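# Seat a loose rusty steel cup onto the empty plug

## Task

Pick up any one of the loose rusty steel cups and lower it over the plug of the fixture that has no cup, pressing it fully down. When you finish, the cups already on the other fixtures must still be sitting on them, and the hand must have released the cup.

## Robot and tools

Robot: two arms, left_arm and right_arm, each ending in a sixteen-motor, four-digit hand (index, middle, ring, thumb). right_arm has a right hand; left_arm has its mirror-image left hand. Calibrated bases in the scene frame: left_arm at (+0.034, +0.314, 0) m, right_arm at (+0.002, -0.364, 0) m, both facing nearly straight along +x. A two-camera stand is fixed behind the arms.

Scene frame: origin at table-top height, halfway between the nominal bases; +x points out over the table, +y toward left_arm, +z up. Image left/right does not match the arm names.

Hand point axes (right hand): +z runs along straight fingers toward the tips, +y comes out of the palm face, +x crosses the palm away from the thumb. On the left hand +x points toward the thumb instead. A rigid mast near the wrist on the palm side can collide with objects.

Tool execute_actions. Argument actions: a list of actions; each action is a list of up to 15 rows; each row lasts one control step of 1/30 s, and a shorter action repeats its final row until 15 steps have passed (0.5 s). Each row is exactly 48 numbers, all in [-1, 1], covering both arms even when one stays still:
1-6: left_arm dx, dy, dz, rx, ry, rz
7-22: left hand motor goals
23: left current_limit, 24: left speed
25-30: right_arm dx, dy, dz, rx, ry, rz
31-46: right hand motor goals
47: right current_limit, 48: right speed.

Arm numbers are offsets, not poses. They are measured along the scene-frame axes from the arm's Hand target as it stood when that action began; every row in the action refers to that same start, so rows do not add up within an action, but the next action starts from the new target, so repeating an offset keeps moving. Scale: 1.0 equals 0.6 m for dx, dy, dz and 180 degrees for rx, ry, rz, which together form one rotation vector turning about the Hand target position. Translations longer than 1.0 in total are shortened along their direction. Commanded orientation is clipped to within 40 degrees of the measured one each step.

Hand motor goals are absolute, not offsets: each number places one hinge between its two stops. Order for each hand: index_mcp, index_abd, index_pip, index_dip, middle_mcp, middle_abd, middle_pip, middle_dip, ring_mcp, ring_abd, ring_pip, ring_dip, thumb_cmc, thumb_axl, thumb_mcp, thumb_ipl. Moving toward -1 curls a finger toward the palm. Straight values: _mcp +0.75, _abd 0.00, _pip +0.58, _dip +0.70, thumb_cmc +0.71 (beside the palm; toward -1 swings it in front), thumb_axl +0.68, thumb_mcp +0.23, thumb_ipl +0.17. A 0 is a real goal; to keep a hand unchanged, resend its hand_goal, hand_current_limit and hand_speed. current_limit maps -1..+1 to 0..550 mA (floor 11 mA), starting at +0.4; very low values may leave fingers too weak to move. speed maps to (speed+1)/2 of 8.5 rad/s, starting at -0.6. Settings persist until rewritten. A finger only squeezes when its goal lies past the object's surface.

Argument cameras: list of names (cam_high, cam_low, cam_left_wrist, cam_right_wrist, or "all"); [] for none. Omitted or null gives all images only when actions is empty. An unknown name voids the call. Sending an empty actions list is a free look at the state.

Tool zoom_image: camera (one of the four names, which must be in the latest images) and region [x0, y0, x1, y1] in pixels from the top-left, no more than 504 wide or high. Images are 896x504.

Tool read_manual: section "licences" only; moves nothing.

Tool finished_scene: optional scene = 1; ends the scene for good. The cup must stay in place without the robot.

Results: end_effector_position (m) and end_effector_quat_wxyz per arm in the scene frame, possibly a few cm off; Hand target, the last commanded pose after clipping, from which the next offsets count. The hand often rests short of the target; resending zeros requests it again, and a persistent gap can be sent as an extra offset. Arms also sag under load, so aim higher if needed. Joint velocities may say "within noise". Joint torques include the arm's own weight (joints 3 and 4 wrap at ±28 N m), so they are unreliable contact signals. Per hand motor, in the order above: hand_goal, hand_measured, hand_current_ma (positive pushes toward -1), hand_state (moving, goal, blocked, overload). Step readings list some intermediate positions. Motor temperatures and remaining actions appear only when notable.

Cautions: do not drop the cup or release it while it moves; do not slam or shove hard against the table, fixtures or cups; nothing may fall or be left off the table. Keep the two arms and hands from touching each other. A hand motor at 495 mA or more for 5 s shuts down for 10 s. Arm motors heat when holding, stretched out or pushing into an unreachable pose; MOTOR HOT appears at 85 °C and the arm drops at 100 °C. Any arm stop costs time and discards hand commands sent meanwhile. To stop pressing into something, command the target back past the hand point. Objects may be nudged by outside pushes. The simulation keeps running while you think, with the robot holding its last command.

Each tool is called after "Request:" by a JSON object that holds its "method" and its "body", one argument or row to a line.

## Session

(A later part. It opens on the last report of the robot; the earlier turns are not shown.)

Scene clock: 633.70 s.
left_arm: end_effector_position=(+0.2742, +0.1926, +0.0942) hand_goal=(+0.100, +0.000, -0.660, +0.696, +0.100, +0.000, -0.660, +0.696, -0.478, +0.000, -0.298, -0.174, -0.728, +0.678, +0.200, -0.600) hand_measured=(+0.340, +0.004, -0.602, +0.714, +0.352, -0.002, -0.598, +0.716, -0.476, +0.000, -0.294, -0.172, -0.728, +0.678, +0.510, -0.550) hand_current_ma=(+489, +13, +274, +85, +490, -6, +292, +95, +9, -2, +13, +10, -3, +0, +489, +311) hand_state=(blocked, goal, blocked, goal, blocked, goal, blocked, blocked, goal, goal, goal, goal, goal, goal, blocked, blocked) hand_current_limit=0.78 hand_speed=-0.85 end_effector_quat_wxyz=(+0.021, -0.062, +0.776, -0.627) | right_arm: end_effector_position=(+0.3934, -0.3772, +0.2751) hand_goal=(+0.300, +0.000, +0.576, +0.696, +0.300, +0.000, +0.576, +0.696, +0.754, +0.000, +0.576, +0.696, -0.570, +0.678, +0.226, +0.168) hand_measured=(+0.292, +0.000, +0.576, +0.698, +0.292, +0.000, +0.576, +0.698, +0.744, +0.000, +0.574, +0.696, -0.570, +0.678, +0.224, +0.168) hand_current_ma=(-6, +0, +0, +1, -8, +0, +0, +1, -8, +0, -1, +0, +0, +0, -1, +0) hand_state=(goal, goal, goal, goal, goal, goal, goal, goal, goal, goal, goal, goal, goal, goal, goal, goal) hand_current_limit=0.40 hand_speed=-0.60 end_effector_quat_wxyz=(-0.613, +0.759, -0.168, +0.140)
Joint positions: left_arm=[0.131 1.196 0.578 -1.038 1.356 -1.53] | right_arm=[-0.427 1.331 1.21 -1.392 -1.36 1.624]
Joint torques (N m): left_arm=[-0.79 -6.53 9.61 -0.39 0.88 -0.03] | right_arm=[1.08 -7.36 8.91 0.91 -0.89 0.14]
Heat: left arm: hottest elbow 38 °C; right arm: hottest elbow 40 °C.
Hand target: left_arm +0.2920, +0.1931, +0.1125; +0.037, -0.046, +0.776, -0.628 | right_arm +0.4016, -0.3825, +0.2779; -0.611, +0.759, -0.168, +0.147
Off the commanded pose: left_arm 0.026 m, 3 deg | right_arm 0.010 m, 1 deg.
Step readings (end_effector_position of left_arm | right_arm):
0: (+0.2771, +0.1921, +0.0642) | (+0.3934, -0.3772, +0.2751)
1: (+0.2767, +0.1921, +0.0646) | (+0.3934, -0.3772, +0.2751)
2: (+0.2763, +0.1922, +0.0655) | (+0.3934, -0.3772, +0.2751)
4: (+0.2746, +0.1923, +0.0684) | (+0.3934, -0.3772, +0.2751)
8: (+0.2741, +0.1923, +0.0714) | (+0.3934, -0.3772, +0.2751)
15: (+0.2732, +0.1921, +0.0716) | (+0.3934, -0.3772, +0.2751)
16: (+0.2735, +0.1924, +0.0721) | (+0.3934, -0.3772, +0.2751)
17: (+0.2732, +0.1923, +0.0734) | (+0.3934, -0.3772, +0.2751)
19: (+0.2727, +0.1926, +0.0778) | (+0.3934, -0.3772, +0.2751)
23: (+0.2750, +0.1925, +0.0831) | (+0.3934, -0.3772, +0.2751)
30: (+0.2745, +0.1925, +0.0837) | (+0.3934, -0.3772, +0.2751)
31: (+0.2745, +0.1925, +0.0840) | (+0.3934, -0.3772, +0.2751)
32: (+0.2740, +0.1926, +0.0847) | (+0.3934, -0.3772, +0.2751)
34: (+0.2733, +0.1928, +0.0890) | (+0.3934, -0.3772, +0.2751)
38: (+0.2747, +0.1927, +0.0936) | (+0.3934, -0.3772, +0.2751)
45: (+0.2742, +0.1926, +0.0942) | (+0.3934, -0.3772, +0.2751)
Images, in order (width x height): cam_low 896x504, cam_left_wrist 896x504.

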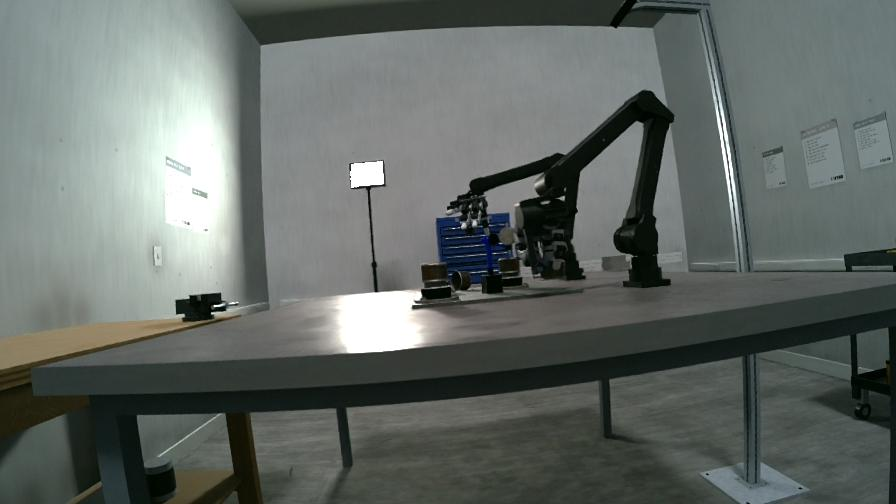

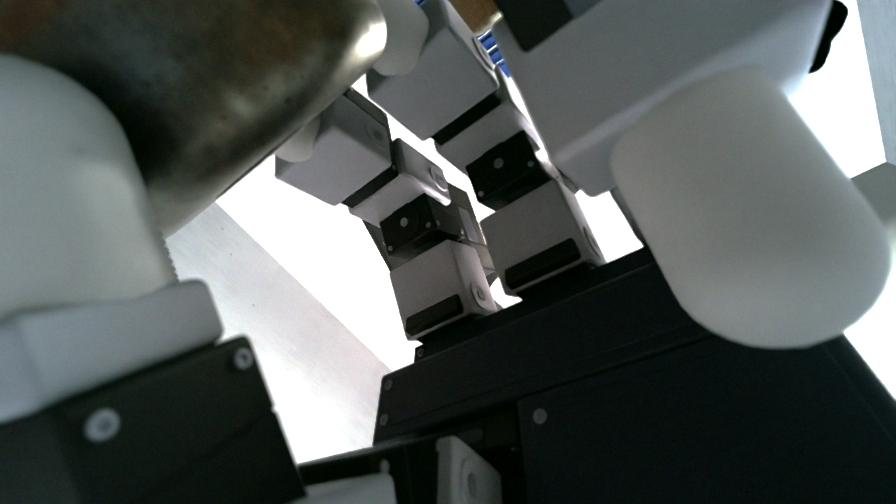

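Request:
{"method": "execute_actions", "body": {
  "actions": [
    [[0,0,0.03,0,0,0, 0.1,0,-0.66,0.696,0.1,0,-0.66,0.696,-0.479,0,-0.299,-0.174,-0.729,0.678,0.2,-0.6,0.78,-0.85, 0,0,0,0,0,0, 0.3,0,0.576,0.696,0.3,0,0.576,0.696,0.754,0,0.576,0.696,-0.571,0.678,0.226,0.168,0.4,-0.6]],
    [[0,0,0.035,0,0,0, 0.1,0,-0.66,0.696,0.1,0,-0.66,0.696,-0.479,0,-0.299,-0.174,-0.729,0.678,0.2,-0.6,0.78,-0.85, 0,0,0,0,0,0, 0.3,0,0.576,0.696,0.3,0,0.576,0.696,0.754,0,0.576,0.696,-0.571,0.678,0.226,0.168,0.4,-0.6]],
    [[0,0,0.035,0,0,0, 0.1,0,-0.66,0.696,0.1,0,-0.66,0.696,-0.479,0,-0.299,-0.174,-0.729,0.678,0.2,-0.6,0.78,-0.85, 0,0,0,0,0,0, 0.3,0,0.576,0.696,0.3,0,0.576,0.696,0.754,0,0.576,0.696,-0.571,0.678,0.226,0.168,0.4,-0.6]]
  ],
  "cameras": ["cam_low","cam_left_wrist"]
}}

Scene clock: 650.30 s.
left_arm: end_effector_position=(+0.2771, +0.1928, +0.1525) hand_goal=(+0.100, +0.000, -0.660, +0.696, +0.100, +0.000, -0.660, +0.696, -0.478, +0.000, -0.298, -0.174, -0.728, +0.678, +0.200, -0.600) hand_measured=(+0.340, +0.004, -0.602, +0.716, +0.352, -0.002, -0.598, +0.718, -0.476, +0.000, -0.294, -0.172, -0.730, +0.678, +0.510, -0.550) hand_current_ma=(+490, +14, +274, +88, +489, -6, +292, +98, +9, -2, +13, +10, -6, +0, +490, +311) hand_state=(blocked, goal, blocked, goal, blocked, goal, blocked, blocked, goal, goal, goal, goal, goal, goal, blocked, blocked) hand_current_limit=0.78 hand_speed=-0.85 end_effector_quat_wxyz=(+0.019, -0.063, +0.776, -0.627) | right_arm: end_effector_position=(+0.3934, -0.3772, +0.2751) hand_goal=(+0.300, +0.000, +0.576, +0.696, +0.300, +0.000, +0.576, +0.696, +0.754, +0.000, +0.576, +0.696, -0.570, +0.678, +0.226, +0.168) hand_measured=(+0.292, +0.000, +0.576, +0.698, +0.292, +0.000, +0.576, +0.698, +0.744, +0.000, +0.574, +0.696, -0.570, +0.678, +0.224, +0.168) hand_current_ma=(-6, +0, +0, +1, -8, +0, +0, +1, -8, +0, -1, +0, +0, +0, -1, +0) hand_state=(goal, goal, goal, goal, goal, goal, goal, goal, goal, goal, goal, goal, goal, goal, goal, goal) hand_current_limit=0.40 hand_speed=-0.60 end_effector_quat_wxyz=(-0.613, +0.759, -0.168, +0.140)
Joint positions: left_arm=[0.129 1.102 0.687 -1.237 1.355 -1.538] | right_arm=[-0.427 1.331 1.21 -1.392 -1.36 1.624]
Joint torques (N m): left_arm=[-1.03 -6.07 10.55 -0.34 0.95 0.04] | right_arm=[1.08 -7.36 8.92 0.92 -0.89 0.14]
Heat: left arm: hottest elbow 40 °C; right arm: hottest elbow 41 °C.
Hand target: left_arm +0.2920, +0.1931, +0.1725; +0.037, -0.046, +0.776, -0.628 | right_arm +0.4016, -0.3825, +0.2779; -0.611, +0.759, -0.168, +0.147
Off the commanded pose: left_arm 0.025 m, 3 deg | right_arm 0.010 m, 1 deg.
Step readings (end_effector_position of left_arm | right_arm):
0: (+0.2742, +0.1926, +0.0942) | (+0.3934, -0.3772, +0.2751)
1: (+0.2745, +0.1927, +0.0950) | (+0.3934, -0.3772, +0.2751)
2: (+0.2744, +0.1926, +0.0968) | (+0.3934, -0.3772, +0.2751)
4: (+0.2730, +0.1924, +0.1032) | (+0.3934, -0.3772, +0.2751)
8: (+0.2761, +0.1925, +0.1115) | (+0.3934, -0.3772, +0.2751)
15: (+0.2755, +0.1928, +0.1122) | (+0.3934, -0.3772, +0.2751)
16: (+0.2763, +0.1929, +0.1135) | (+0.3934, -0.3772, +0.2751)
17: (+0.2757, +0.1930, +0.1151) | (+0.3934, -0.3772, +0.2751)
19: (+0.2737, +0.1927, +0.1220) | (+0.3934, -0.3772, +0.2751)
23: (+0.2769, +0.1928, +0.1312) | (+0.3934, -0.3772, +0.2751)
30: (+0.2764, +0.1931, +0.1325) | (+0.3934, -0.3772, +0.2751)
31: (+0.2767, +0.1931, +0.1333) | (+0.3934, -0.3772, +0.2751)
32: (+0.2759, +0.1930, +0.1349) | (+0.3934, -0.3772, +0.2751)
34: (+0.2744, +0.1928, +0.1420) | (+0.3934, -0.3772, +0.2751)
38: (+0.2778, +0.1929, +0.1512) | (+0.3934, -0.3772, +0.2751)
45: (+0.2771, +0.1928, +0.1525) | (+0.3934, -0.3772, +0.2751)
Images, in order (width x height): cam_low 896x504, cam_left_wrist 896x504.

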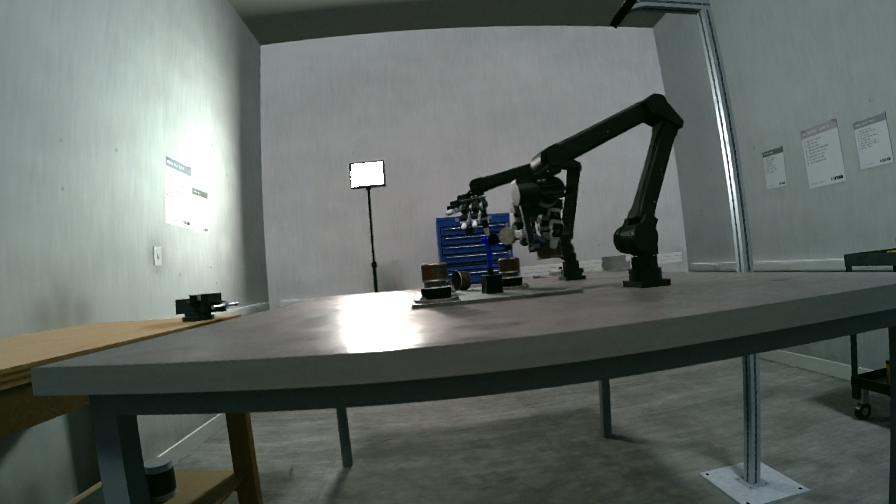

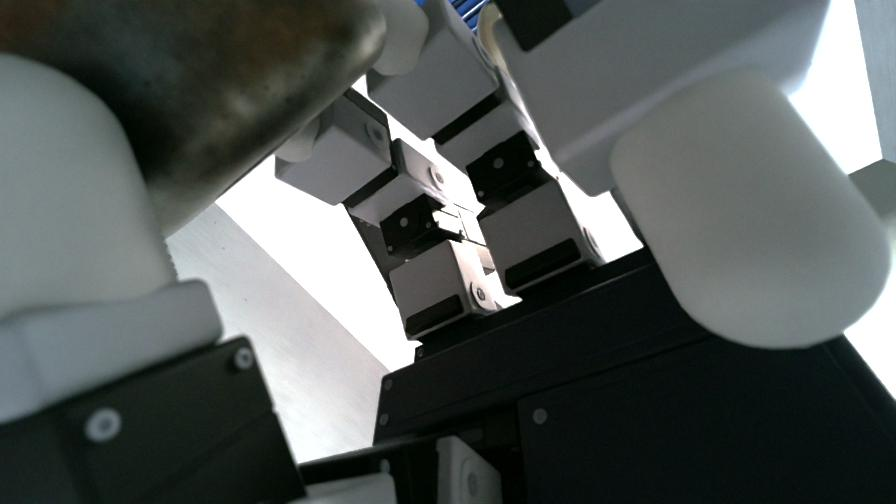

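Request:
{"method": "execute_actions", "body": {
  "actions": [
    [[0.03,0.003,0.037,0,0,0, 0.1,0,-0.66,0.696,0.1,0,-0.66,0.696,-0.479,0,-0.299,-0.174,-0.729,0.678,0.2,-0.6,0.78,-0.85, 0,0,0,0,0,0, 0.3,0,0.576,0.696,0.3,0,0.576,0.696,0.754,0,0.576,0.696,-0.571,0.678,0.226,0.168,0.4,-0.6]],
    [[0.052,0.003,0.037,0,0,-0.001, 0.1,0,-0.66,0.696,0.1,0,-0.66,0.696,-0.479,0,-0.299,-0.174,-0.729,0.678,0.2,-0.6,0.78,-0.85, 0,0,0,0,0,0, 0.3,0,0.576,0.696,0.3,0,0.576,0.696,0.754,0,0.576,0.696,-0.571,0.678,0.226,0.168,0.4,-0.6]],
    [[0.052,0.003,0.037,0,0,-0.002, 0.1,0,-0.66,0.696,0.1,0,-0.66,0.696,-0.479,0,-0.299,-0.174,-0.729,0.678,0.2,-0.6,0.78,-0.85, 0,0,0,0,0,0, 0.3,0,0.576,0.696,0.3,0,0.576,0.696,0.754,0,0.576,0.696,-0.571,0.678,0.226,0.168,0.4,-0.6]],
    [[0.052,0.003,0.037,0,0,-0.002, 0.1,0,-0.66,0.696,0.1,0,-0.66,0.696,-0.479,0,-0.299,-0.174,-0.729,0.678,0.2,-0.6,0.78,-0.85, 0,0,0,0,0,0, 0.3,0,0.576,0.696,0.3,0,0.576,0.696,0.754,0,0.576,0.696,-0.571,0.678,0.226,0.168,0.4,-0.6]]
  ],
  "cameras": ["cam_high","cam_left_wrist"]
}}

Scene clock: 673.50 s.
left_arm: end_effector_position=(+0.3912, +0.2025, +0.2420) hand_goal=(+0.100, +0.000, -0.660, +0.696, +0.100, +0.000, -0.660, +0.696, -0.478, +0.000, -0.298, -0.174, -0.728, +0.678, +0.200, -0.600) hand_measured=(+0.334, +0.008, -0.602, +0.718, +0.348, -0.006, -0.598, +0.720, -0.476, +0.000, -0.294, -0.172, -0.732, +0.678, +0.512, -0.550) hand_current_ma=(+490, +32, +274, +100, +490, -20, +292, +109, +9, -2, +13, +10, -17, +0, +490, +311) hand_state=(blocked, goal, blocked, blocked, blocked, goal, blocked, blocked, goal, goal, goal, goal, goal, goal, blocked, blocked) hand_current_limit=0.78 hand_speed=-0.85 end_effector_quat_wxyz=(+0.017, -0.057, +0.779, -0.624) | right_arm: end_effector_position=(+0.3934, -0.3772, +0.2751) hand_goal=(+0.300, +0.000, +0.576, +0.696, +0.300, +0.000, +0.576, +0.696, +0.754, +0.000, +0.576, +0.696, -0.570, +0.678, +0.226, +0.168) hand_measured=(+0.292, +0.000, +0.576, +0.698, +0.292, +0.000, +0.576, +0.698, +0.744, +0.000, +0.574, +0.696, -0.570, +0.678, +0.224, +0.168) hand_current_ma=(-6, +0, +0, +1, -8, +0, +0, +1, -8, +0, -1, +0, +0, +0, -1, +0) hand_state=(goal, goal, goal, goal, goal, goal, goal, goal, goal, goal, goal, goal, goal, goal, goal, goal) hand_current_limit=0.40 hand_speed=-0.60 end_effector_quat_wxyz=(-0.613, +0.759, -0.168, +0.140)
Joint positions: left_arm=[0.113 1.338 1.13 -1.415 1.349 -1.563] | right_arm=[-0.427 1.331 1.21 -1.392 -1.36 1.624]
Joint torques (N m): left_arm=[-1.08 -9.52 10.95 -0.29 1.14 0.1] | right_arm=[1.08 -7.3 8.92 0.92 -0.89 0.14]
Heat: left arm: hottest elbow 40 °C; right arm: hottest elbow 41 °C.
Hand target: left_arm +0.4036, +0.2003, +0.2613; +0.032, -0.040, +0.776, -0.628 | right_arm +0.4016, -0.3825, +0.2779; -0.611, +0.759, -0.168, +0.147
Off the commanded pose: left_arm 0.023 m, 3 deg | right_arm 0.010 m, 1 deg.
Step readings (end_effector_position of left_arm | right_arm):
0: (+0.2771, +0.1928, +0.1525) | (+0.3934, -0.3772, +0.2751)
1: (+0.2776, +0.1931, +0.1539) | (+0.3934, -0.3772, +0.2751)
2: (+0.2781, +0.1931, +0.1568) | (+0.3934, -0.3772, +0.2751)
4: (+0.2853, +0.1937, +0.1653) | (+0.3934, -0.3772, +0.2751)
8: (+0.3006, +0.1964, +0.1778) | (+0.3934, -0.3772, +0.2751)
15: (+0.2982, +0.1965, +0.1780) | (+0.3934, -0.3772, +0.2751)
16: (+0.2992, +0.1960, +0.1793) | (+0.3934, -0.3772, +0.2751)
17: (+0.3012, +0.1958, +0.1820) | (+0.3934, -0.3772, +0.2751)
19: (+0.3144, +0.1967, +0.1889) | (+0.3934, -0.3772, +0.2751)
23: (+0.3346, +0.2010, +0.1976) | (+0.3934, -0.3772, +0.2751)
30: (+0.3299, +0.1987, +0.1987) | (+0.3934, -0.3772, +0.2751)
31: (+0.3308, +0.1985, +0.1999) | (+0.3934, -0.3772, +0.2751)
32: (+0.3329, +0.1983, +0.2033) | (+0.3934, -0.3772, +0.2751)
34: (+0.3465, +0.1995, +0.2111) | (+0.3934, -0.3772, +0.2751)
38: (+0.3663, +0.2029, +0.2198) | (+0.3934, -0.3772, +0.2751)
45: (+0.3609, +0.2013, +0.2211) | (+0.3934, -0.3772, +0.2751)
46: (+0.3617, +0.2011, +0.2222) | (+0.3934, -0.3772, +0.2751)
47: (+0.3636, +0.2007, +0.2251) | (+0.3934, -0.3772, +0.2751)
49: (+0.3780, +0.2014, +0.2331) | (+0.3934, -0.3772, +0.2751)
53: (+0.3973, +0.2047, +0.2416) | (+0.3934, -0.3772, +0.2751)
60: (+0.3921, +0.2042, +0.2420) | (+0.3934, -0.3772, +0.2751)
Images, in order (width x height): cam_high 896x504, cam_left_wrist 896x504.

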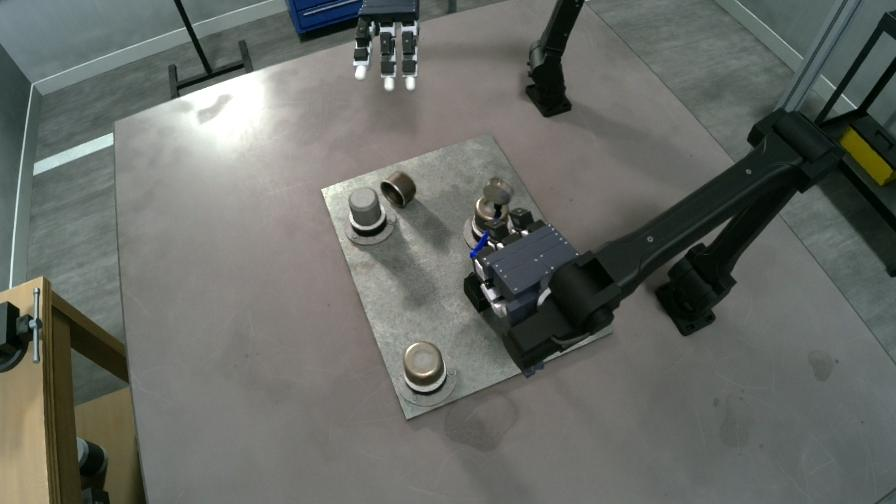

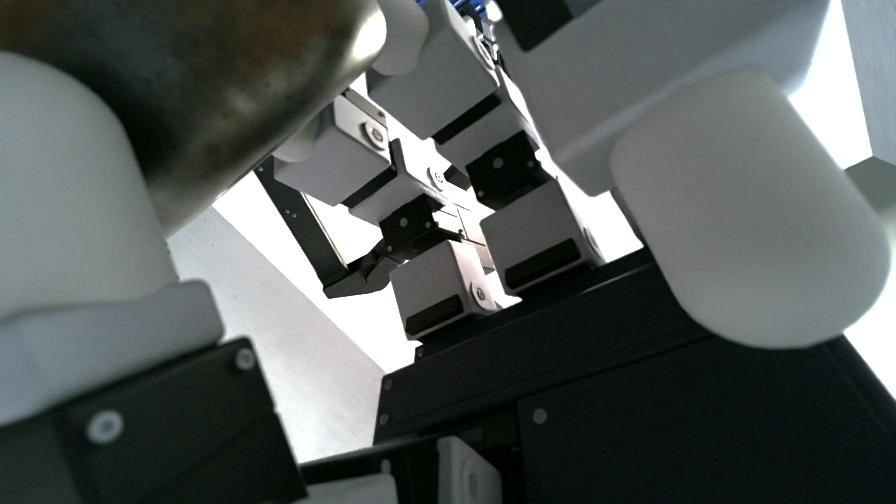

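Request:
{"method": "execute_actions", "body": {
  "actions": [
    [[0.05,-0.033,0,0,0,-0.0151, 0.1,0,-0.66,0.696,0.1,0,-0.66,0.696,-0.479,0,-0.299,-0.174,-0.729,0.678,0.2,-0.6,0.78,-0.85, 0,0,0,0,0,0, 0.3,0,0.576,0.696,0.3,0,0.576,0.696,0.754,0,0.576,0.696,-0.571,0.678,0.226,0.168,0.4,-0.6]],
    [[0.05,-0.033,0,0,0,-0.0151, 0.1,0,-0.66,0.696,0.1,0,-0.66,0.696,-0.479,0,-0.299,-0.174,-0.729,0.678,0.2,-0.6,0.78,-0.85, 0,0,0,0,0,0, 0.3,0,0.576,0.696,0.3,0,0.576,0.696,0.754,0,0.576,0.696,-0.571,0.678,0.226,0.168,0.4,-0.6]],
    [[0.05,-0.033,0,0,0,-0.0151, 0.1,0,-0.66,0.696,0.1,0,-0.66,0.696,-0.479,0,-0.299,-0.174,-0.729,0.678,0.2,-0.6,0.78,-0.85, 0,0,0,0,0,0, 0.3,0,0.576,0.696,0.3,0,0.576,0.696,0.754,0,0.576,0.696,-0.571,0.678,0.226,0.168,0.4,-0.6]],
    [[0.05,-0.033,0,0,0,-0.0151, 0.1,0,-0.66,0.696,0.1,0,-0.66,0.696,-0.479,0,-0.299,-0.174,-0.729,0.678,0.2,-0.6,0.78,-0.85, 0,0,0,0,0,0, 0.3,0,0.576,0.696,0.3,0,0.576,0.696,0.754,0,0.576,0.696,-0.571,0.678,0.226,0.168,0.4,-0.6]]
  ],
  "cameras": ["cam_high","cam_low","cam_left_wrist"]
}}

Scene clock: 681.67 s.
left_arm: end_effector_position=(+0.5107, +0.1267, +0.2380) hand_goal=(+0.100, +0.000, -0.660, +0.696, +0.100, +0.000, -0.660, +0.696, -0.478, +0.000, -0.298, -0.174, -0.728, +0.678, +0.200, -0.600) hand_measured=(+0.326, +0.012, -0.602, +0.718, +0.338, -0.008, -0.598, +0.720, -0.476, +0.000, -0.294, -0.172, -0.730, +0.678, +0.520, -0.550) hand_current_ma=(+490, +42, +274, +101, +490, -30, +292, +111, +7, -2, +13, +10, -11, +1, +490, +311) hand_state=(blocked, goal, blocked, blocked, blocked, goal, blocked, blocked, goal, goal, goal, goal, goal, goal, blocked, blocked) hand_current_limit=0.78 hand_speed=-0.85 end_effector_quat_wxyz=(-0.046, +0.013, +0.780, -0.624) | right_arm: end_effector_position=(+0.3934, -0.3772, +0.2751) hand_goal=(+0.300, +0.000, +0.576, +0.696, +0.300, +0.000, +0.576, +0.696, +0.754, +0.000, +0.576, +0.696, -0.570, +0.678, +0.226, +0.168) hand_measured=(+0.292, +0.000, +0.576, +0.698, +0.292, +0.000, +0.576, +0.698, +0.744, +0.000, +0.574, +0.696, -0.570, +0.678, +0.224, +0.168) hand_current_ma=(-6, +0, +0, +1, -8, +0, +0, +1, -8, +0, -1, +0, +0, +0, -1, +0) hand_state=(goal, goal, goal, goal, goal, goal, goal, goal, goal, goal, goal, goal, goal, goal, goal, goal) hand_current_limit=0.40 hand_speed=-0.60 end_effector_quat_wxyz=(-0.613, +0.759, -0.168, +0.140)
Joint positions: left_arm=[-0.075 1.725 1.558 -1.47 1.352 -1.56] | right_arm=[-0.427 1.331 1.21 -1.392 -1.36 1.624]
Joint torques (N m): left_arm=[-0.85 -15.5 11.78 -0.38 1.07 0.09] | right_arm=[1.14 -7.36 8.92 0.91 -0.89 0.14]
Heat: left arm: hottest elbow 42 °C; right arm: hottest elbow 41 °C.
Hand target: left_arm +0.5236, +0.1211, +0.2613; -0.028, +0.034, +0.776, -0.629 | right_arm +0.4016, -0.3825, +0.2779; -0.611, +0.759, -0.168, +0.147
Off the commanded pose: left_arm 0.027 m, 3 deg | right_arm 0.010 m, 1 deg.
Step readings (end_effector_position of left_arm | right_arm):
0: (+0.3912, +0.2025, +0.2420) | (+0.3934, -0.3772, +0.2751)
1: (+0.3924, +0.2026, +0.2427) | (+0.3934, -0.3772, +0.2751)
2: (+0.3959, +0.2008, +0.2442) | (+0.3934, -0.3772, +0.2751)
4: (+0.4096, +0.1943, +0.2444) | (+0.3934, -0.3772, +0.2751)
8: (+0.4223, +0.1825, +0.2382) | (+0.3934, -0.3772, +0.2751)
15: (+0.4197, +0.1812, +0.2370) | (+0.3934, -0.3772, +0.2751)
16: (+0.4215, +0.1813, +0.2376) | (+0.3934, -0.3772, +0.2751)
17: (+0.4245, +0.1796, +0.2393) | (+0.3934, -0.3772, +0.2751)
19: (+0.4398, +0.1752, +0.2419) | (+0.3934, -0.3772, +0.2751)
23: (+0.4534, +0.1660, +0.2406) | (+0.3934, -0.3772, +0.2751)
30: (+0.4504, +0.1634, +0.2392) | (+0.3934, -0.3772, +0.2751)
31: (+0.4520, +0.1634, +0.2396) | (+0.3934, -0.3772, +0.2751)
32: (+0.4563, +0.1620, +0.2415) | (+0.3934, -0.3772, +0.2751)
34: (+0.4728, +0.1573, +0.2432) | (+0.3934, -0.3772, +0.2751)
38: (+0.4864, +0.1474, +0.2405) | (+0.3934, -0.3772, +0.2751)
45: (+0.4821, +0.1434, +0.2382) | (+0.3934, -0.3772, +0.2751)
46: (+0.4834, +0.1442, +0.2383) | (+0.3934, -0.3772, +0.2751)
47: (+0.4869, +0.1424, +0.2407) | (+0.3934, -0.3772, +0.2751)
49: (+0.5044, +0.1380, +0.2433) | (+0.3934, -0.3772, +0.2751)
53: (+0.5188, +0.1297, +0.2409) | (+0.3934, -0.3772, +0.2751)
60: (+0.5095, +0.1245, +0.2382) | (+0.3934, -0.3772, +0.2751)
Images, in order (width x height): cam_high 896x504, cam_low 896x504, cam_left_wrist 896x504.

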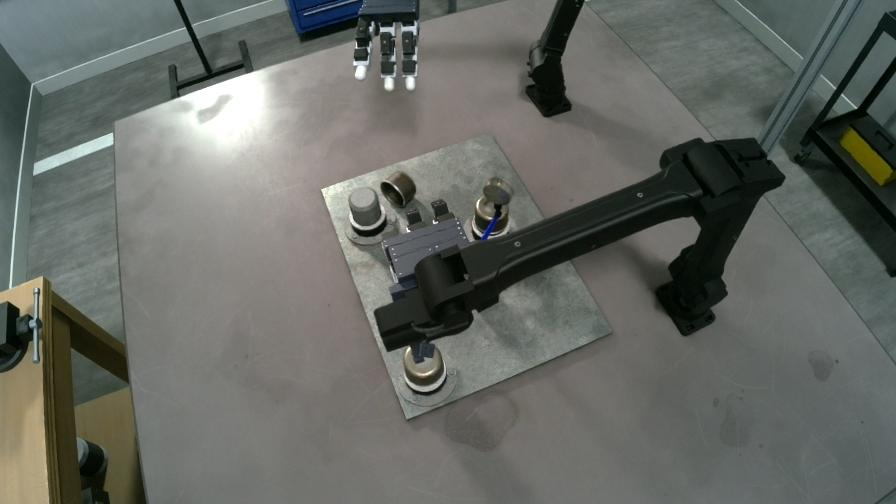

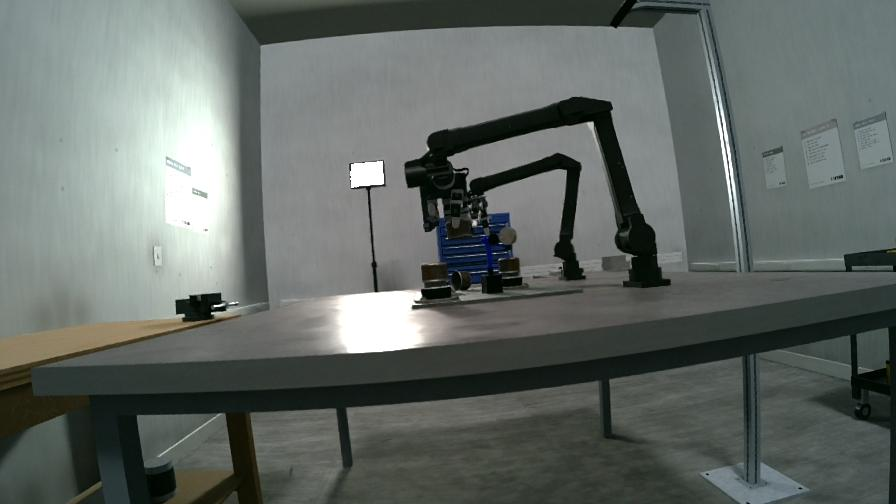

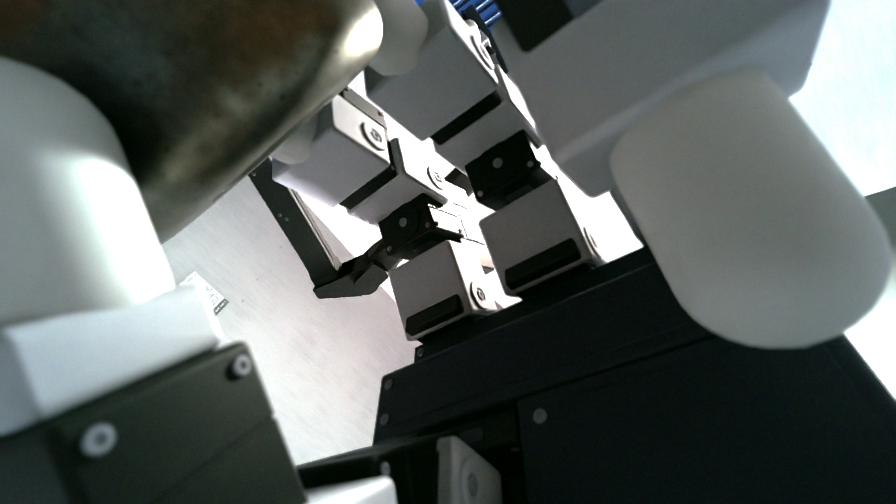

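Request:
{"method": "execute_actions", "body": {
  "actions": [
    [[0.025,-0.05,0.01,0,0,-0.0151, 0.1,0,-0.66,0.696,0.1,0,-0.66,0.696,-0.479,0,-0.299,-0.174,-0.729,0.678,0.2,-0.6,0.78,-0.85, 0.13,-0.08,0,-0.064,-0.0055,0.017, 0.3,0,0.576,0.696,0.3,0,0.576,0.696,0.754,0,0.576,0.696,-0.571,0.678,0.226,0.168,0.4,-0.6]],
    [[0.025,-0.05,0.01,0,0,-0.0151, 0.1,0,-0.66,0.696,0.1,0,-0.66,0.696,-0.479,0,-0.299,-0.174,-0.729,0.678,0.2,-0.6,0.78,-0.85, 0.13,-0.03,-0.03,-0.064,-0.0055,0.017, 0.3,0,0.576,0.696,0.3,0,0.576,0.696,0.3,0,0.576,0.696,-0.571,0.678,0.226,0.168,0.4,-0.6]],
    [[0.025,-0.05,0,0,0,-0.0151, 0.1,0,-0.66,0.696,0.1,0,-0.66,0.696,-0.479,0,-0.299,-0.174,-0.729,0.678,0.2,-0.6,0.78,-0.85, 0.13,0.02,-0.07,-0.064,-0.0055,0.017, 0.3,0,0.576,0.696,0.3,0,0.576,0.696,0.3,0,0.576,0.696,-0.571,0.678,0.226,0.168,0.4,-0.6]],
    [[0.025,-0.05,0,0,0,-0.0151, 0.1,0,-0.66,0.696,0.1,0,-0.66,0.696,-0.479,0,-0.299,-0.174,-0.729,0.678,0.2,-0.6,0.78,-0.85, 0.095,0.01,-0.08,-0.064,-0.0055,0.017, 0.3,0,0.576,0.696,0.3,0,0.576,0.696,0.3,0,0.576,0.696,-0.571,0.678,0.226,0.168,0.4,-0.6]]
  ],
  "cameras": ["all"]
}}

Scene clock: 725.23 s.
left_arm: end_effector_position=(+0.5765, +0.0101, +0.2504) hand_goal=(+0.100, +0.000, -0.660, +0.696, +0.100, +0.000, -0.660, +0.696, -0.478, +0.000, -0.298, -0.174, -0.728, +0.678, +0.200, -0.600) hand_measured=(+0.318, +0.012, -0.602, +0.718, +0.330, -0.008, -0.598, +0.720, -0.476, +0.000, -0.294, -0.172, -0.730, +0.678, +0.528, -0.550) hand_current_ma=(+490, +46, +274, +102, +490, -33, +292, +112, +7, -1, +13, +10, -11, +2, +490, +311) hand_state=(blocked, goal, blocked, blocked, blocked, goal, blocked, blocked, goal, goal, goal, goal, goal, goal, blocked, blocked) hand_current_limit=0.78 hand_speed=-0.85 end_effector_quat_wxyz=(-0.102, +0.086, +0.775, -0.617) | right_arm: end_effector_position=(+0.6700, -0.4258, +0.1464) hand_goal=(+0.300, +0.000, +0.576, +0.696, +0.300, +0.000, +0.576, +0.696, +0.300, +0.000, +0.576, +0.696, -0.570, +0.678, +0.226, +0.168) hand_measured=(+0.296, +0.002, +0.576, +0.698, +0.296, +0.002, +0.576, +0.698, +0.296, +0.002, +0.576, +0.696, -0.568, +0.678, +0.224, +0.168) hand_current_ma=(-2, +1, +0, +1, -3, +1, +0, +1, -2, +1, +0, +0, +1, +0, -1, +0) hand_state=(goal, goal, goal, goal, goal, goal, goal, goal, goal, goal, goal, goal, goal, goal, goal, goal) hand_current_limit=0.40 hand_speed=-0.60 end_effector_quat_wxyz=(-0.289, +0.948, -0.016, +0.131)
Joint positions: left_arm=[-0.265 2.038 2.052 -1.628 1.352 -1.581] | right_arm=[-0.131 2.029 1.95 -1.267 -0.61 1.539]
Joint torques (N m): left_arm=[-0.32 -19.6 11.9 -0.34 1.07 0.09] | right_arm=[0.44 -17.96 12.63 0.54 -0.29 -0.28]
Motor temperatures (°C): left_arm=[30 34 47 31 32 29] | right_arm=[31 32 41 27 30 30]
Heat: left arm: hottest elbow 47 °C; right arm: hottest elbow 41 °C.
Hand target: left_arm +0.5836, +0.0011, +0.2733; -0.087, +0.107, +0.770, -0.623 | right_arm +0.6926, -0.4305, +0.1699; -0.283, +0.945, +0.003, +0.162
Off the commanded pose: left_arm 0.026 m, 3 deg | right_arm 0.033 m, 4 deg.
Step readings (end_effector_position of left_arm | right_arm):
0: (+0.5107, +0.1267, +0.2380) | (+0.3934, -0.3772, +0.2751)
1: (+0.5119, +0.1268, +0.2386) | (+0.3941, -0.3819, +0.2726)
2: (+0.5152, +0.1242, +0.2404) | (+0.4023, -0.3963, +0.2666)
4: (+0.5258, +0.1161, +0.2441) | (+0.4312, -0.4149, +0.2685)
8: (+0.5321, +0.0980, +0.2473) | (+0.4719, -0.4346, +0.2636)
15: (+0.5264, +0.0923, +0.2469) | (+0.4659, -0.4311, +0.2558)
16: (+0.5279, +0.0922, +0.2474) | (+0.4669, -0.4344, +0.2526)
17: (+0.5310, +0.0901, +0.2496) | (+0.4760, -0.4479, +0.2483)
19: (+0.5430, +0.0849, +0.2532) | (+0.5061, -0.4536, +0.2518)
23: (+0.5514, +0.0708, +0.2532) | (+0.5444, -0.4419, +0.2498)
30: (+0.5422, +0.0640, +0.2508) | (+0.5429, -0.4360, +0.2419)
31: (+0.5431, +0.0639, +0.2513) | (+0.5450, -0.4417, +0.2387)
32: (+0.5469, +0.0612, +0.2531) | (+0.5555, -0.4572, +0.2330)
34: (+0.5597, +0.0553, +0.2566) | (+0.5846, -0.4602, +0.2281)
38: (+0.5666, +0.0422, +0.2550) | (+0.6152, -0.4344, +0.2064)
45: (+0.5565, +0.0346, +0.2497) | (+0.6182, -0.4197, +0.1905)
46: (+0.5574, +0.0345, +0.2501) | (+0.6200, -0.4267, +0.1891)
47: (+0.5622, +0.0322, +0.2523) | (+0.6280, -0.4416, +0.1865)
49: (+0.5758, +0.0252, +0.2563) | (+0.6484, -0.4498, +0.1831)
53: (+0.5834, +0.0138, +0.2565) | (+0.6673, -0.4365, +0.1630)
60: (+0.5725, +0.0054, +0.2493) | (+0.6696, -0.4206, +0.1451)

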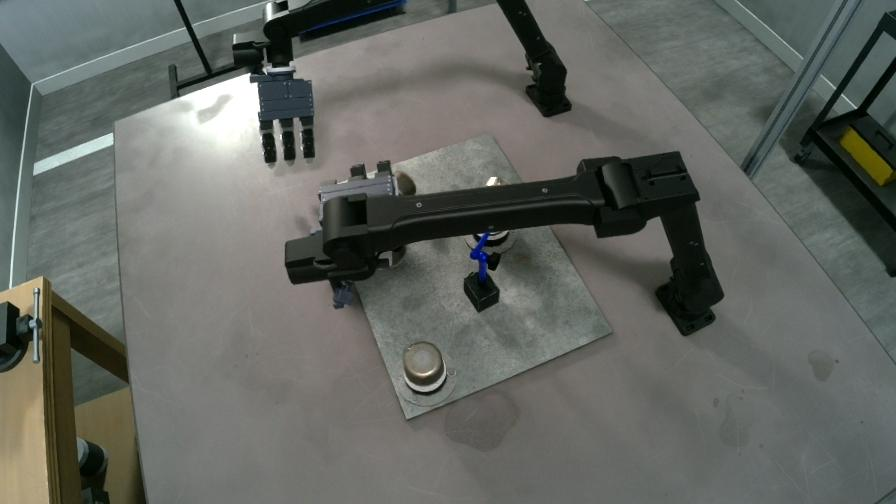

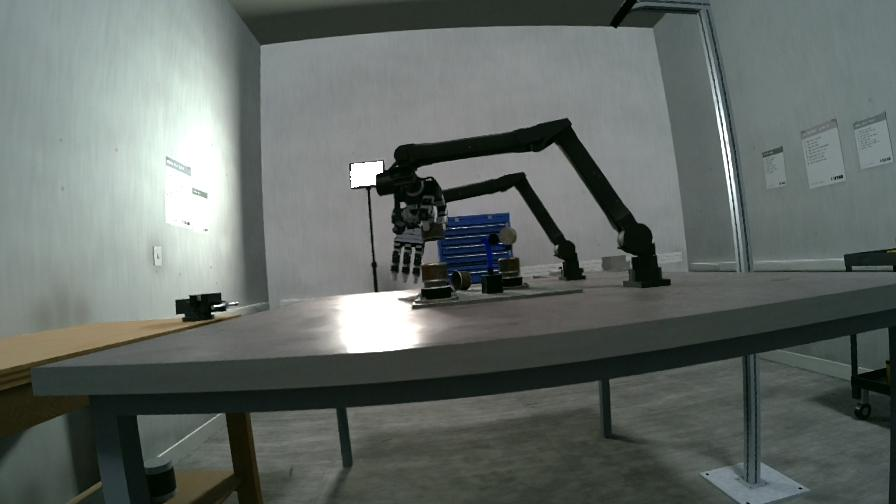

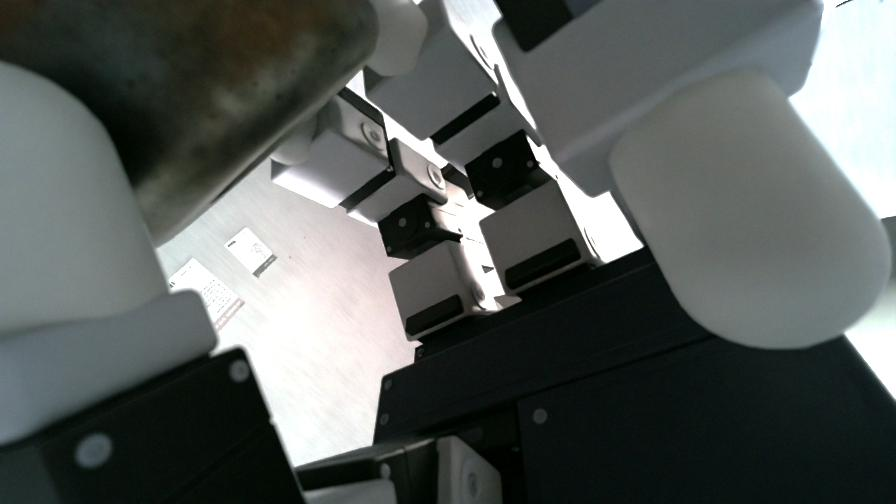

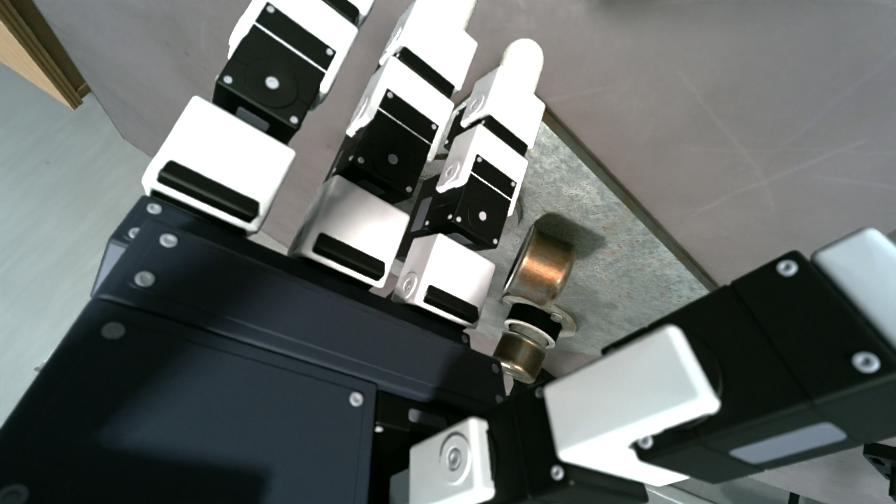

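Request:
{"method": "execute_actions", "body": {
  "actions": [
    [[0,0,0,0,0,0, 0.1,0,-0.66,0.696,0.1,0,-0.66,0.696,-0.479,0,-0.299,-0.174,-0.729,0.678,0.2,-0.6,0.78,-0.85, 0.053,0.043,0.038,0.026,-0.004,-0.032, 0.6,0,0.576,0.696,0.6,0,0.576,0.696,0.6,0,0.576,0.696,-0.0,0.678,0.226,0.168,0.4,-0.6]],
    [[0,0,0,0,0,0, 0.1,0,-0.66,0.696,0.1,0,-0.66,0.696,-0.479,0,-0.299,-0.174,-0.729,0.678,0.2,-0.6,0.78,-0.85, 0.053,0.043,0.038,0.026,-0.004,-0.032, 0.6,0,0.576,0.696,0.6,0,0.576,0.696,0.6,0,0.576,0.696,-0.0,0.678,0.226,0.168,0.4,-0.6]]
  ],
  "cameras": ["cam_low","cam_right_wrist"]
}}

Scene clock: 781.00 s.
left_arm: end_effector_position=(+0.5767, +0.0110, +0.2522) hand_goal=(+0.100, +0.000, -0.660, +0.696, +0.100, +0.000, -0.660, +0.696, -0.478, +0.000, -0.298, -0.174, -0.728, +0.678, +0.200, -0.600) hand_measured=(+0.318, +0.012, -0.602, +0.718, +0.330, -0.008, -0.598, +0.720, -0.476, +0.000, -0.294, -0.172, -0.730, +0.678, +0.528, -0.550) hand_current_ma=(+490, +46, +274, +102, +490, -33, +292, +112, +7, -1, +13, +10, -11, +2, +489, +311) hand_state=(blocked, goal, blocked, blocked, blocked, goal, blocked, blocked, goal, goal, goal, goal, goal, goal, blocked, blocked) hand_current_limit=0.78 hand_speed=-0.85 end_effector_quat_wxyz=(-0.102, +0.086, +0.775, -0.617) | right_arm: end_effector_position=(+0.7385, -0.3796, +0.2063) hand_goal=(+0.600, +0.000, +0.576, +0.696, +0.600, +0.000, +0.576, +0.696, +0.600, +0.000, +0.576, +0.696, +0.000, +0.678, +0.226, +0.168) hand_measured=(+0.590, +0.002, +0.576, +0.698, +0.588, +0.002, +0.576, +0.698, +0.590, +0.002, +0.576, +0.696, -0.004, +0.678, +0.224, +0.168) hand_current_ma=(-9, +1, +0, +1, -13, +1, +0, +1, -9, +1, +0, +0, -2, +0, -1, +0) hand_state=(goal, goal, goal, goal, goal, goal, goal, goal, goal, goal, goal, goal, goal, goal, goal, goal) hand_current_limit=0.40 hand_speed=-0.60 end_effector_quat_wxyz=(-0.339, +0.917, -0.101, +0.187)
Joint positions: left_arm=[-0.263 2.038 2.057 -1.636 1.352 -1.577] | right_arm=[-0.082 2.129 2.235 -1.203 -0.664 1.871]
Joint torques (N m): left_arm=[-0.56 -19.43 12.01 -0.34 1.07 0.09] | right_arm=[1.44 -17.73 13.26 1.06 -0.46 0.11]
Heat: left arm: hottest elbow 49 °C; right arm: hottest elbow 44 °C.
Hand target: left_arm +0.5836, +0.0011, +0.2733; -0.087, +0.107, +0.770, -0.623 | right_arm +0.7562, -0.3789, +0.2155; -0.341, +0.913, -0.102, +0.201
Off the commanded pose: left_arm 0.024 m, 3 deg | right_arm 0.020 m, 2 deg.
Step readings (end_effector_position of left_arm | right_arm):
0: (+0.5769, +0.0109, +0.2504) | (+0.6700, -0.4258, +0.1464)
1: (+0.5769, +0.0109, +0.2504) | (+0.6711, -0.4240, +0.1482)
2: (+0.5766, +0.0110, +0.2505) | (+0.6750, -0.4214, +0.1513)
4: (+0.5762, +0.0111, +0.2505) | (+0.6886, -0.4189, +0.1623)
8: (+0.5763, +0.0111, +0.2511) | (+0.7033, -0.4146, +0.1836)
15: (+0.5767, +0.0110, +0.2522) | (+0.7061, -0.4032, +0.1910)
16: (+0.5767, +0.0110, +0.2522) | (+0.7072, -0.4015, +0.1908)
17: (+0.5767, +0.0110, +0.2522) | (+0.7115, -0.3989, +0.1923)
19: (+0.5767, +0.0110, +0.2522) | (+0.7269, -0.3952, +0.1979)
23: (+0.5767, +0.0110, +0.2522) | (+0.7381, -0.3890, +0.2048)
30: (+0.5767, +0.0110, +0.2522) | (+0.7388, -0.3799, +0.2086)
Images, in order (width x height): cam_low 896x504, cam_right_wrist 896x504.

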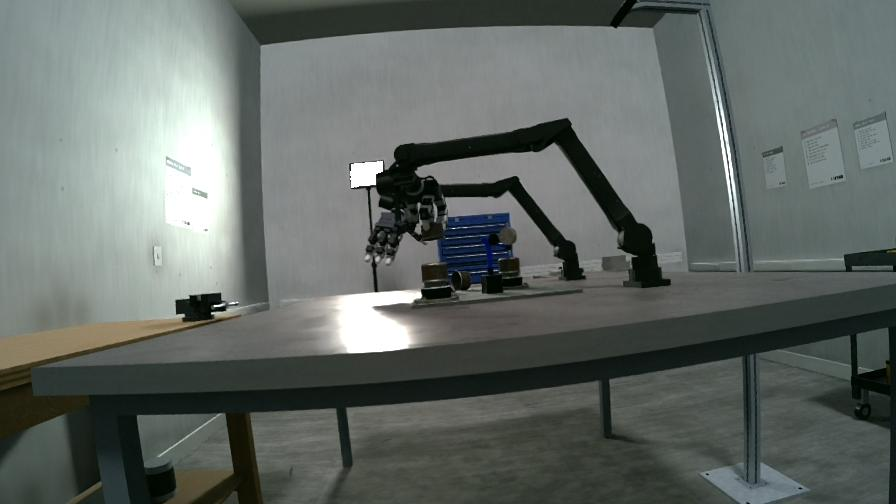

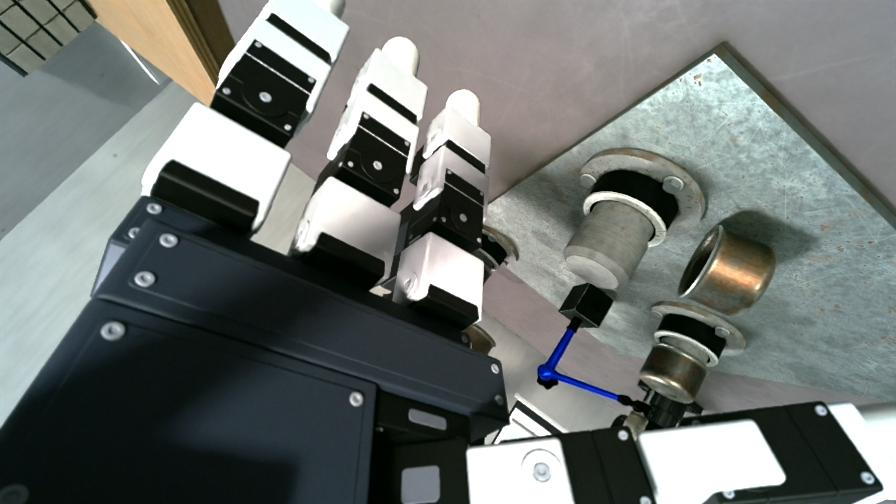

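Request:
{"method": "zoom_image", "body": {
  "camera": "cam_right_wrist",
  "region": [480, 120, 800, 420]
}}

Scaled by 1.575 from the camera's 896x504 image, which has a finer 1280x720 frame.

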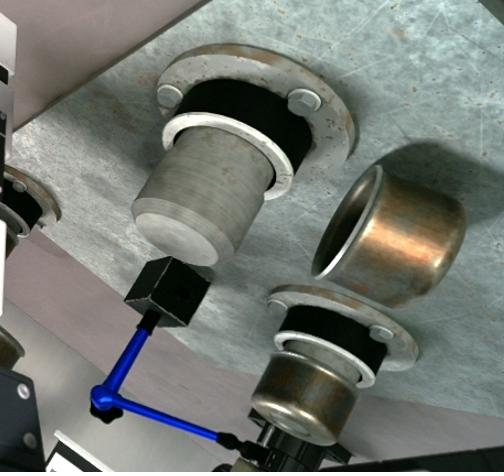

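Request:
{"method": "execute_actions", "body": {
  "actions": [
    [[0,-0.048,0,0,0,-0.0138, 0.1,0,-0.66,0.696,0.1,0,-0.66,0.696,-0.479,0,-0.299,-0.174,-0.729,0.678,0.2,-0.6,0.78,-0.85, 0,0,0,0,0,0, 0.6,0,0.576,0.696,0.6,0,0.576,0.696,0.6,0,0.576,0.696,-0.0,0.678,0.226,0.168,0.4,-0.6]],
    [[0,-0.048,0,0,0,-0.0138, 0.1,0,-0.66,0.696,0.1,0,-0.66,0.696,-0.479,0,-0.299,-0.174,-0.729,0.678,0.2,-0.6,0.78,-0.85, 0,0,0,0,0,0, 0.6,0,0.576,0.696,0.6,0,0.576,0.696,0.6,0,0.576,0.696,-0.0,0.678,0.226,0.168,0.4,-0.6]],
    [[0,-0.048,0,0,0,-0.0138, 0.1,0,-0.66,0.696,0.1,0,-0.66,0.696,-0.479,0,-0.299,-0.174,-0.729,0.678,0.2,-0.6,0.78,-0.85, 0,0,0,0,0,0, 0.6,0,0.576,0.696,0.6,0,0.576,0.696,0.6,0,0.576,0.696,-0.0,0.678,0.226,0.168,0.4,-0.6]]
  ],
  "cameras": ["cam_high","cam_low","cam_right_wrist","cam_left_wrist"]
}}

Scene clock: 795.47 s.
left_arm: end_effector_position=(+0.5811, -0.0772, +0.2524) hand_goal=(+0.100, +0.000, -0.660, +0.696, +0.100, +0.000, -0.660, +0.696, -0.478, +0.000, -0.298, -0.174, -0.728, +0.678, +0.200, -0.600) hand_measured=(+0.316, +0.012, -0.602, +0.718, +0.328, -0.008, -0.598, +0.720, -0.476, +0.000, -0.294, -0.172, -0.730, +0.678, +0.530, -0.550) hand_current_ma=(+490, +46, +274, +102, +490, -33, +292, +112, +7, -1, +13, +10, -7, +2, +490, +311) hand_state=(blocked, goal, blocked, blocked, blocked, goal, blocked, blocked, goal, goal, goal, goal, goal, goal, blocked, blocked) hand_current_limit=0.78 hand_speed=-0.85 end_effector_quat_wxyz=(-0.130, +0.142, +0.767, -0.612) | right_arm: end_effector_position=(+0.7385, -0.3807, +0.2063) hand_goal=(+0.600, +0.000, +0.576, +0.696, +0.600, +0.000, +0.576, +0.696, +0.600, +0.000, +0.576, +0.696, +0.000, +0.678, +0.226, +0.168) hand_measured=(+0.590, +0.002, +0.576, +0.698, +0.588, +0.002, +0.576, +0.698, +0.590, +0.002, +0.576, +0.696, -0.004, +0.678, +0.224, +0.168) hand_current_ma=(-9, +1, +0, +1, -13, +1, +0, +1, -9, +1, +0, +0, -2, +0, -1, +0) hand_state=(goal, goal, goal, goal, goal, goal, goal, goal, goal, goal, goal, goal, goal, goal, goal, goal) hand_current_limit=0.40 hand_speed=-0.60 end_effector_quat_wxyz=(-0.338, +0.917, -0.102, +0.187)
Joint positions: left_arm=[-0.394 2.205 2.339 -1.699 1.352 -1.603] | right_arm=[-0.083 2.129 2.235 -1.203 -0.664 1.871]
Joint torques (N m): left_arm=[-0.5 -21.36 12 -0.17 1.03 -0.15] | right_arm=[1.32 -17.73 13.35 1.03 -0.47 0.11]
Motor temperatures (°C): left_arm=[30 38 48 30 33 29] | right_arm=[31 36 46 27 29 30]
Heat: left arm: hottest elbow 48 °C; right arm: hottest elbow 46 °C.
Hand target: left_arm +0.5836, -0.0853, +0.2733; -0.127, +0.157, +0.761, -0.616 | right_arm +0.7562, -0.3789, +0.2155; -0.341, +0.913, -0.102, +0.201
Off the commanded pose: left_arm 0.023 m, 2 deg | right_arm 0.020 m, 2 deg.
joint sent to its limit (left arm) — joint 4 (wrist pitch), lower limit. The joint targets are off in position, not in orientation.
Step readings (end_effector_position of left_arm | right_arm):
0: (+0.5767, +0.0110, +0.2522) | (+0.7385, -0.3807, +0.2063)
1: (+0.5770, +0.0101, +0.2527) | (+0.7385, -0.3807, +0.2063)
2: (+0.5785, +0.0076, +0.2545) | (+0.7385, -0.3807, +0.2063)
4: (+0.5843, +0.0001, +0.2553) | (+0.7385, -0.3807, +0.2063)
8: (+0.5830, -0.0153, +0.2551) | (+0.7385, -0.3807, +0.2063)
15: (+0.5721, -0.0268, +0.2520) | (+0.7385, -0.3807, +0.2063)
16: (+0.5727, -0.0268, +0.2523) | (+0.7385, -0.3807, +0.2063)
17: (+0.5757, -0.0281, +0.2532) | (+0.7385, -0.3807, +0.2063)
19: (+0.5837, -0.0338, +0.2547) | (+0.7385, -0.3807, +0.2063)
23: (+0.5854, -0.0427, +0.2552) | (+0.7385, -0.3807, +0.2063)
30: (+0.5755, -0.0515, +0.2518) | (+0.7385, -0.3807, +0.2063)
31: (+0.5757, -0.0525, +0.2521) | (+0.7385, -0.3807, +0.2063)
32: (+0.5780, -0.0546, +0.2539) | (+0.7385, -0.3807, +0.2063)
34: (+0.5856, -0.0618, +0.2557) | (+0.7385, -0.3807, +0.2063)
38: (+0.5858, -0.0726, +0.2550) | (+0.7385, -0.3807, +0.2063)
45: (+0.5775, -0.0823, +0.2524) | (+0.7385, -0.3807, +0.2063)

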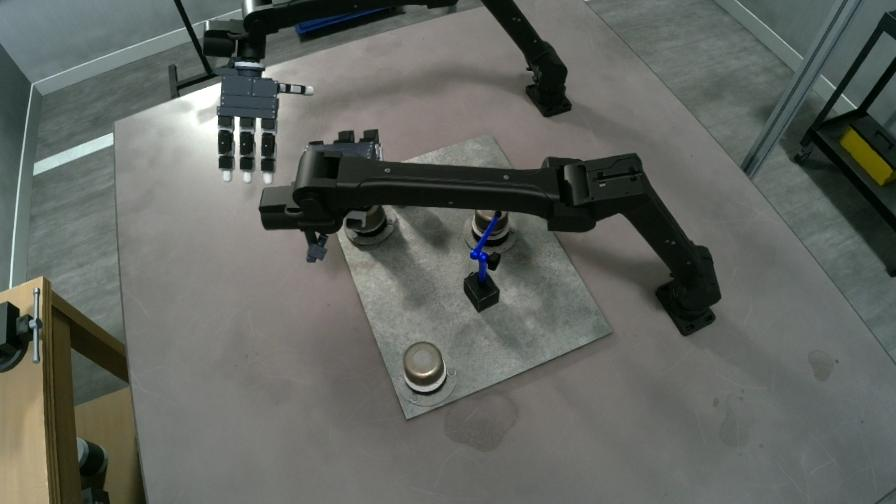

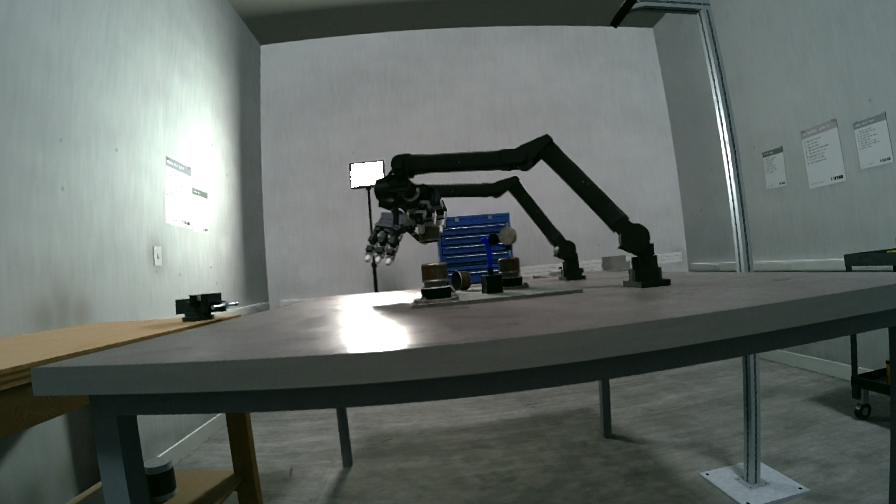

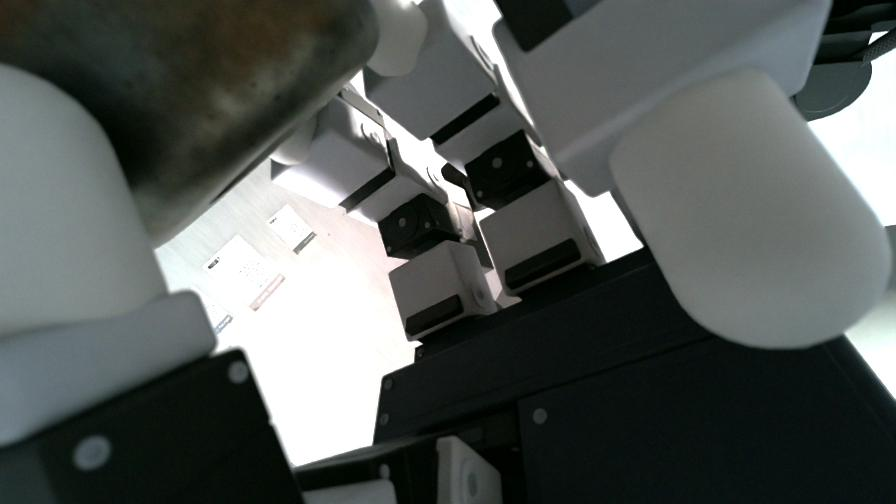

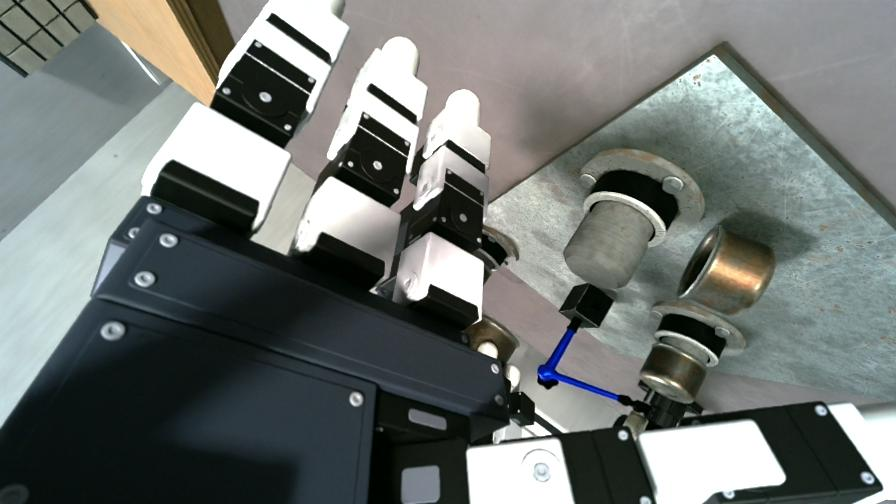

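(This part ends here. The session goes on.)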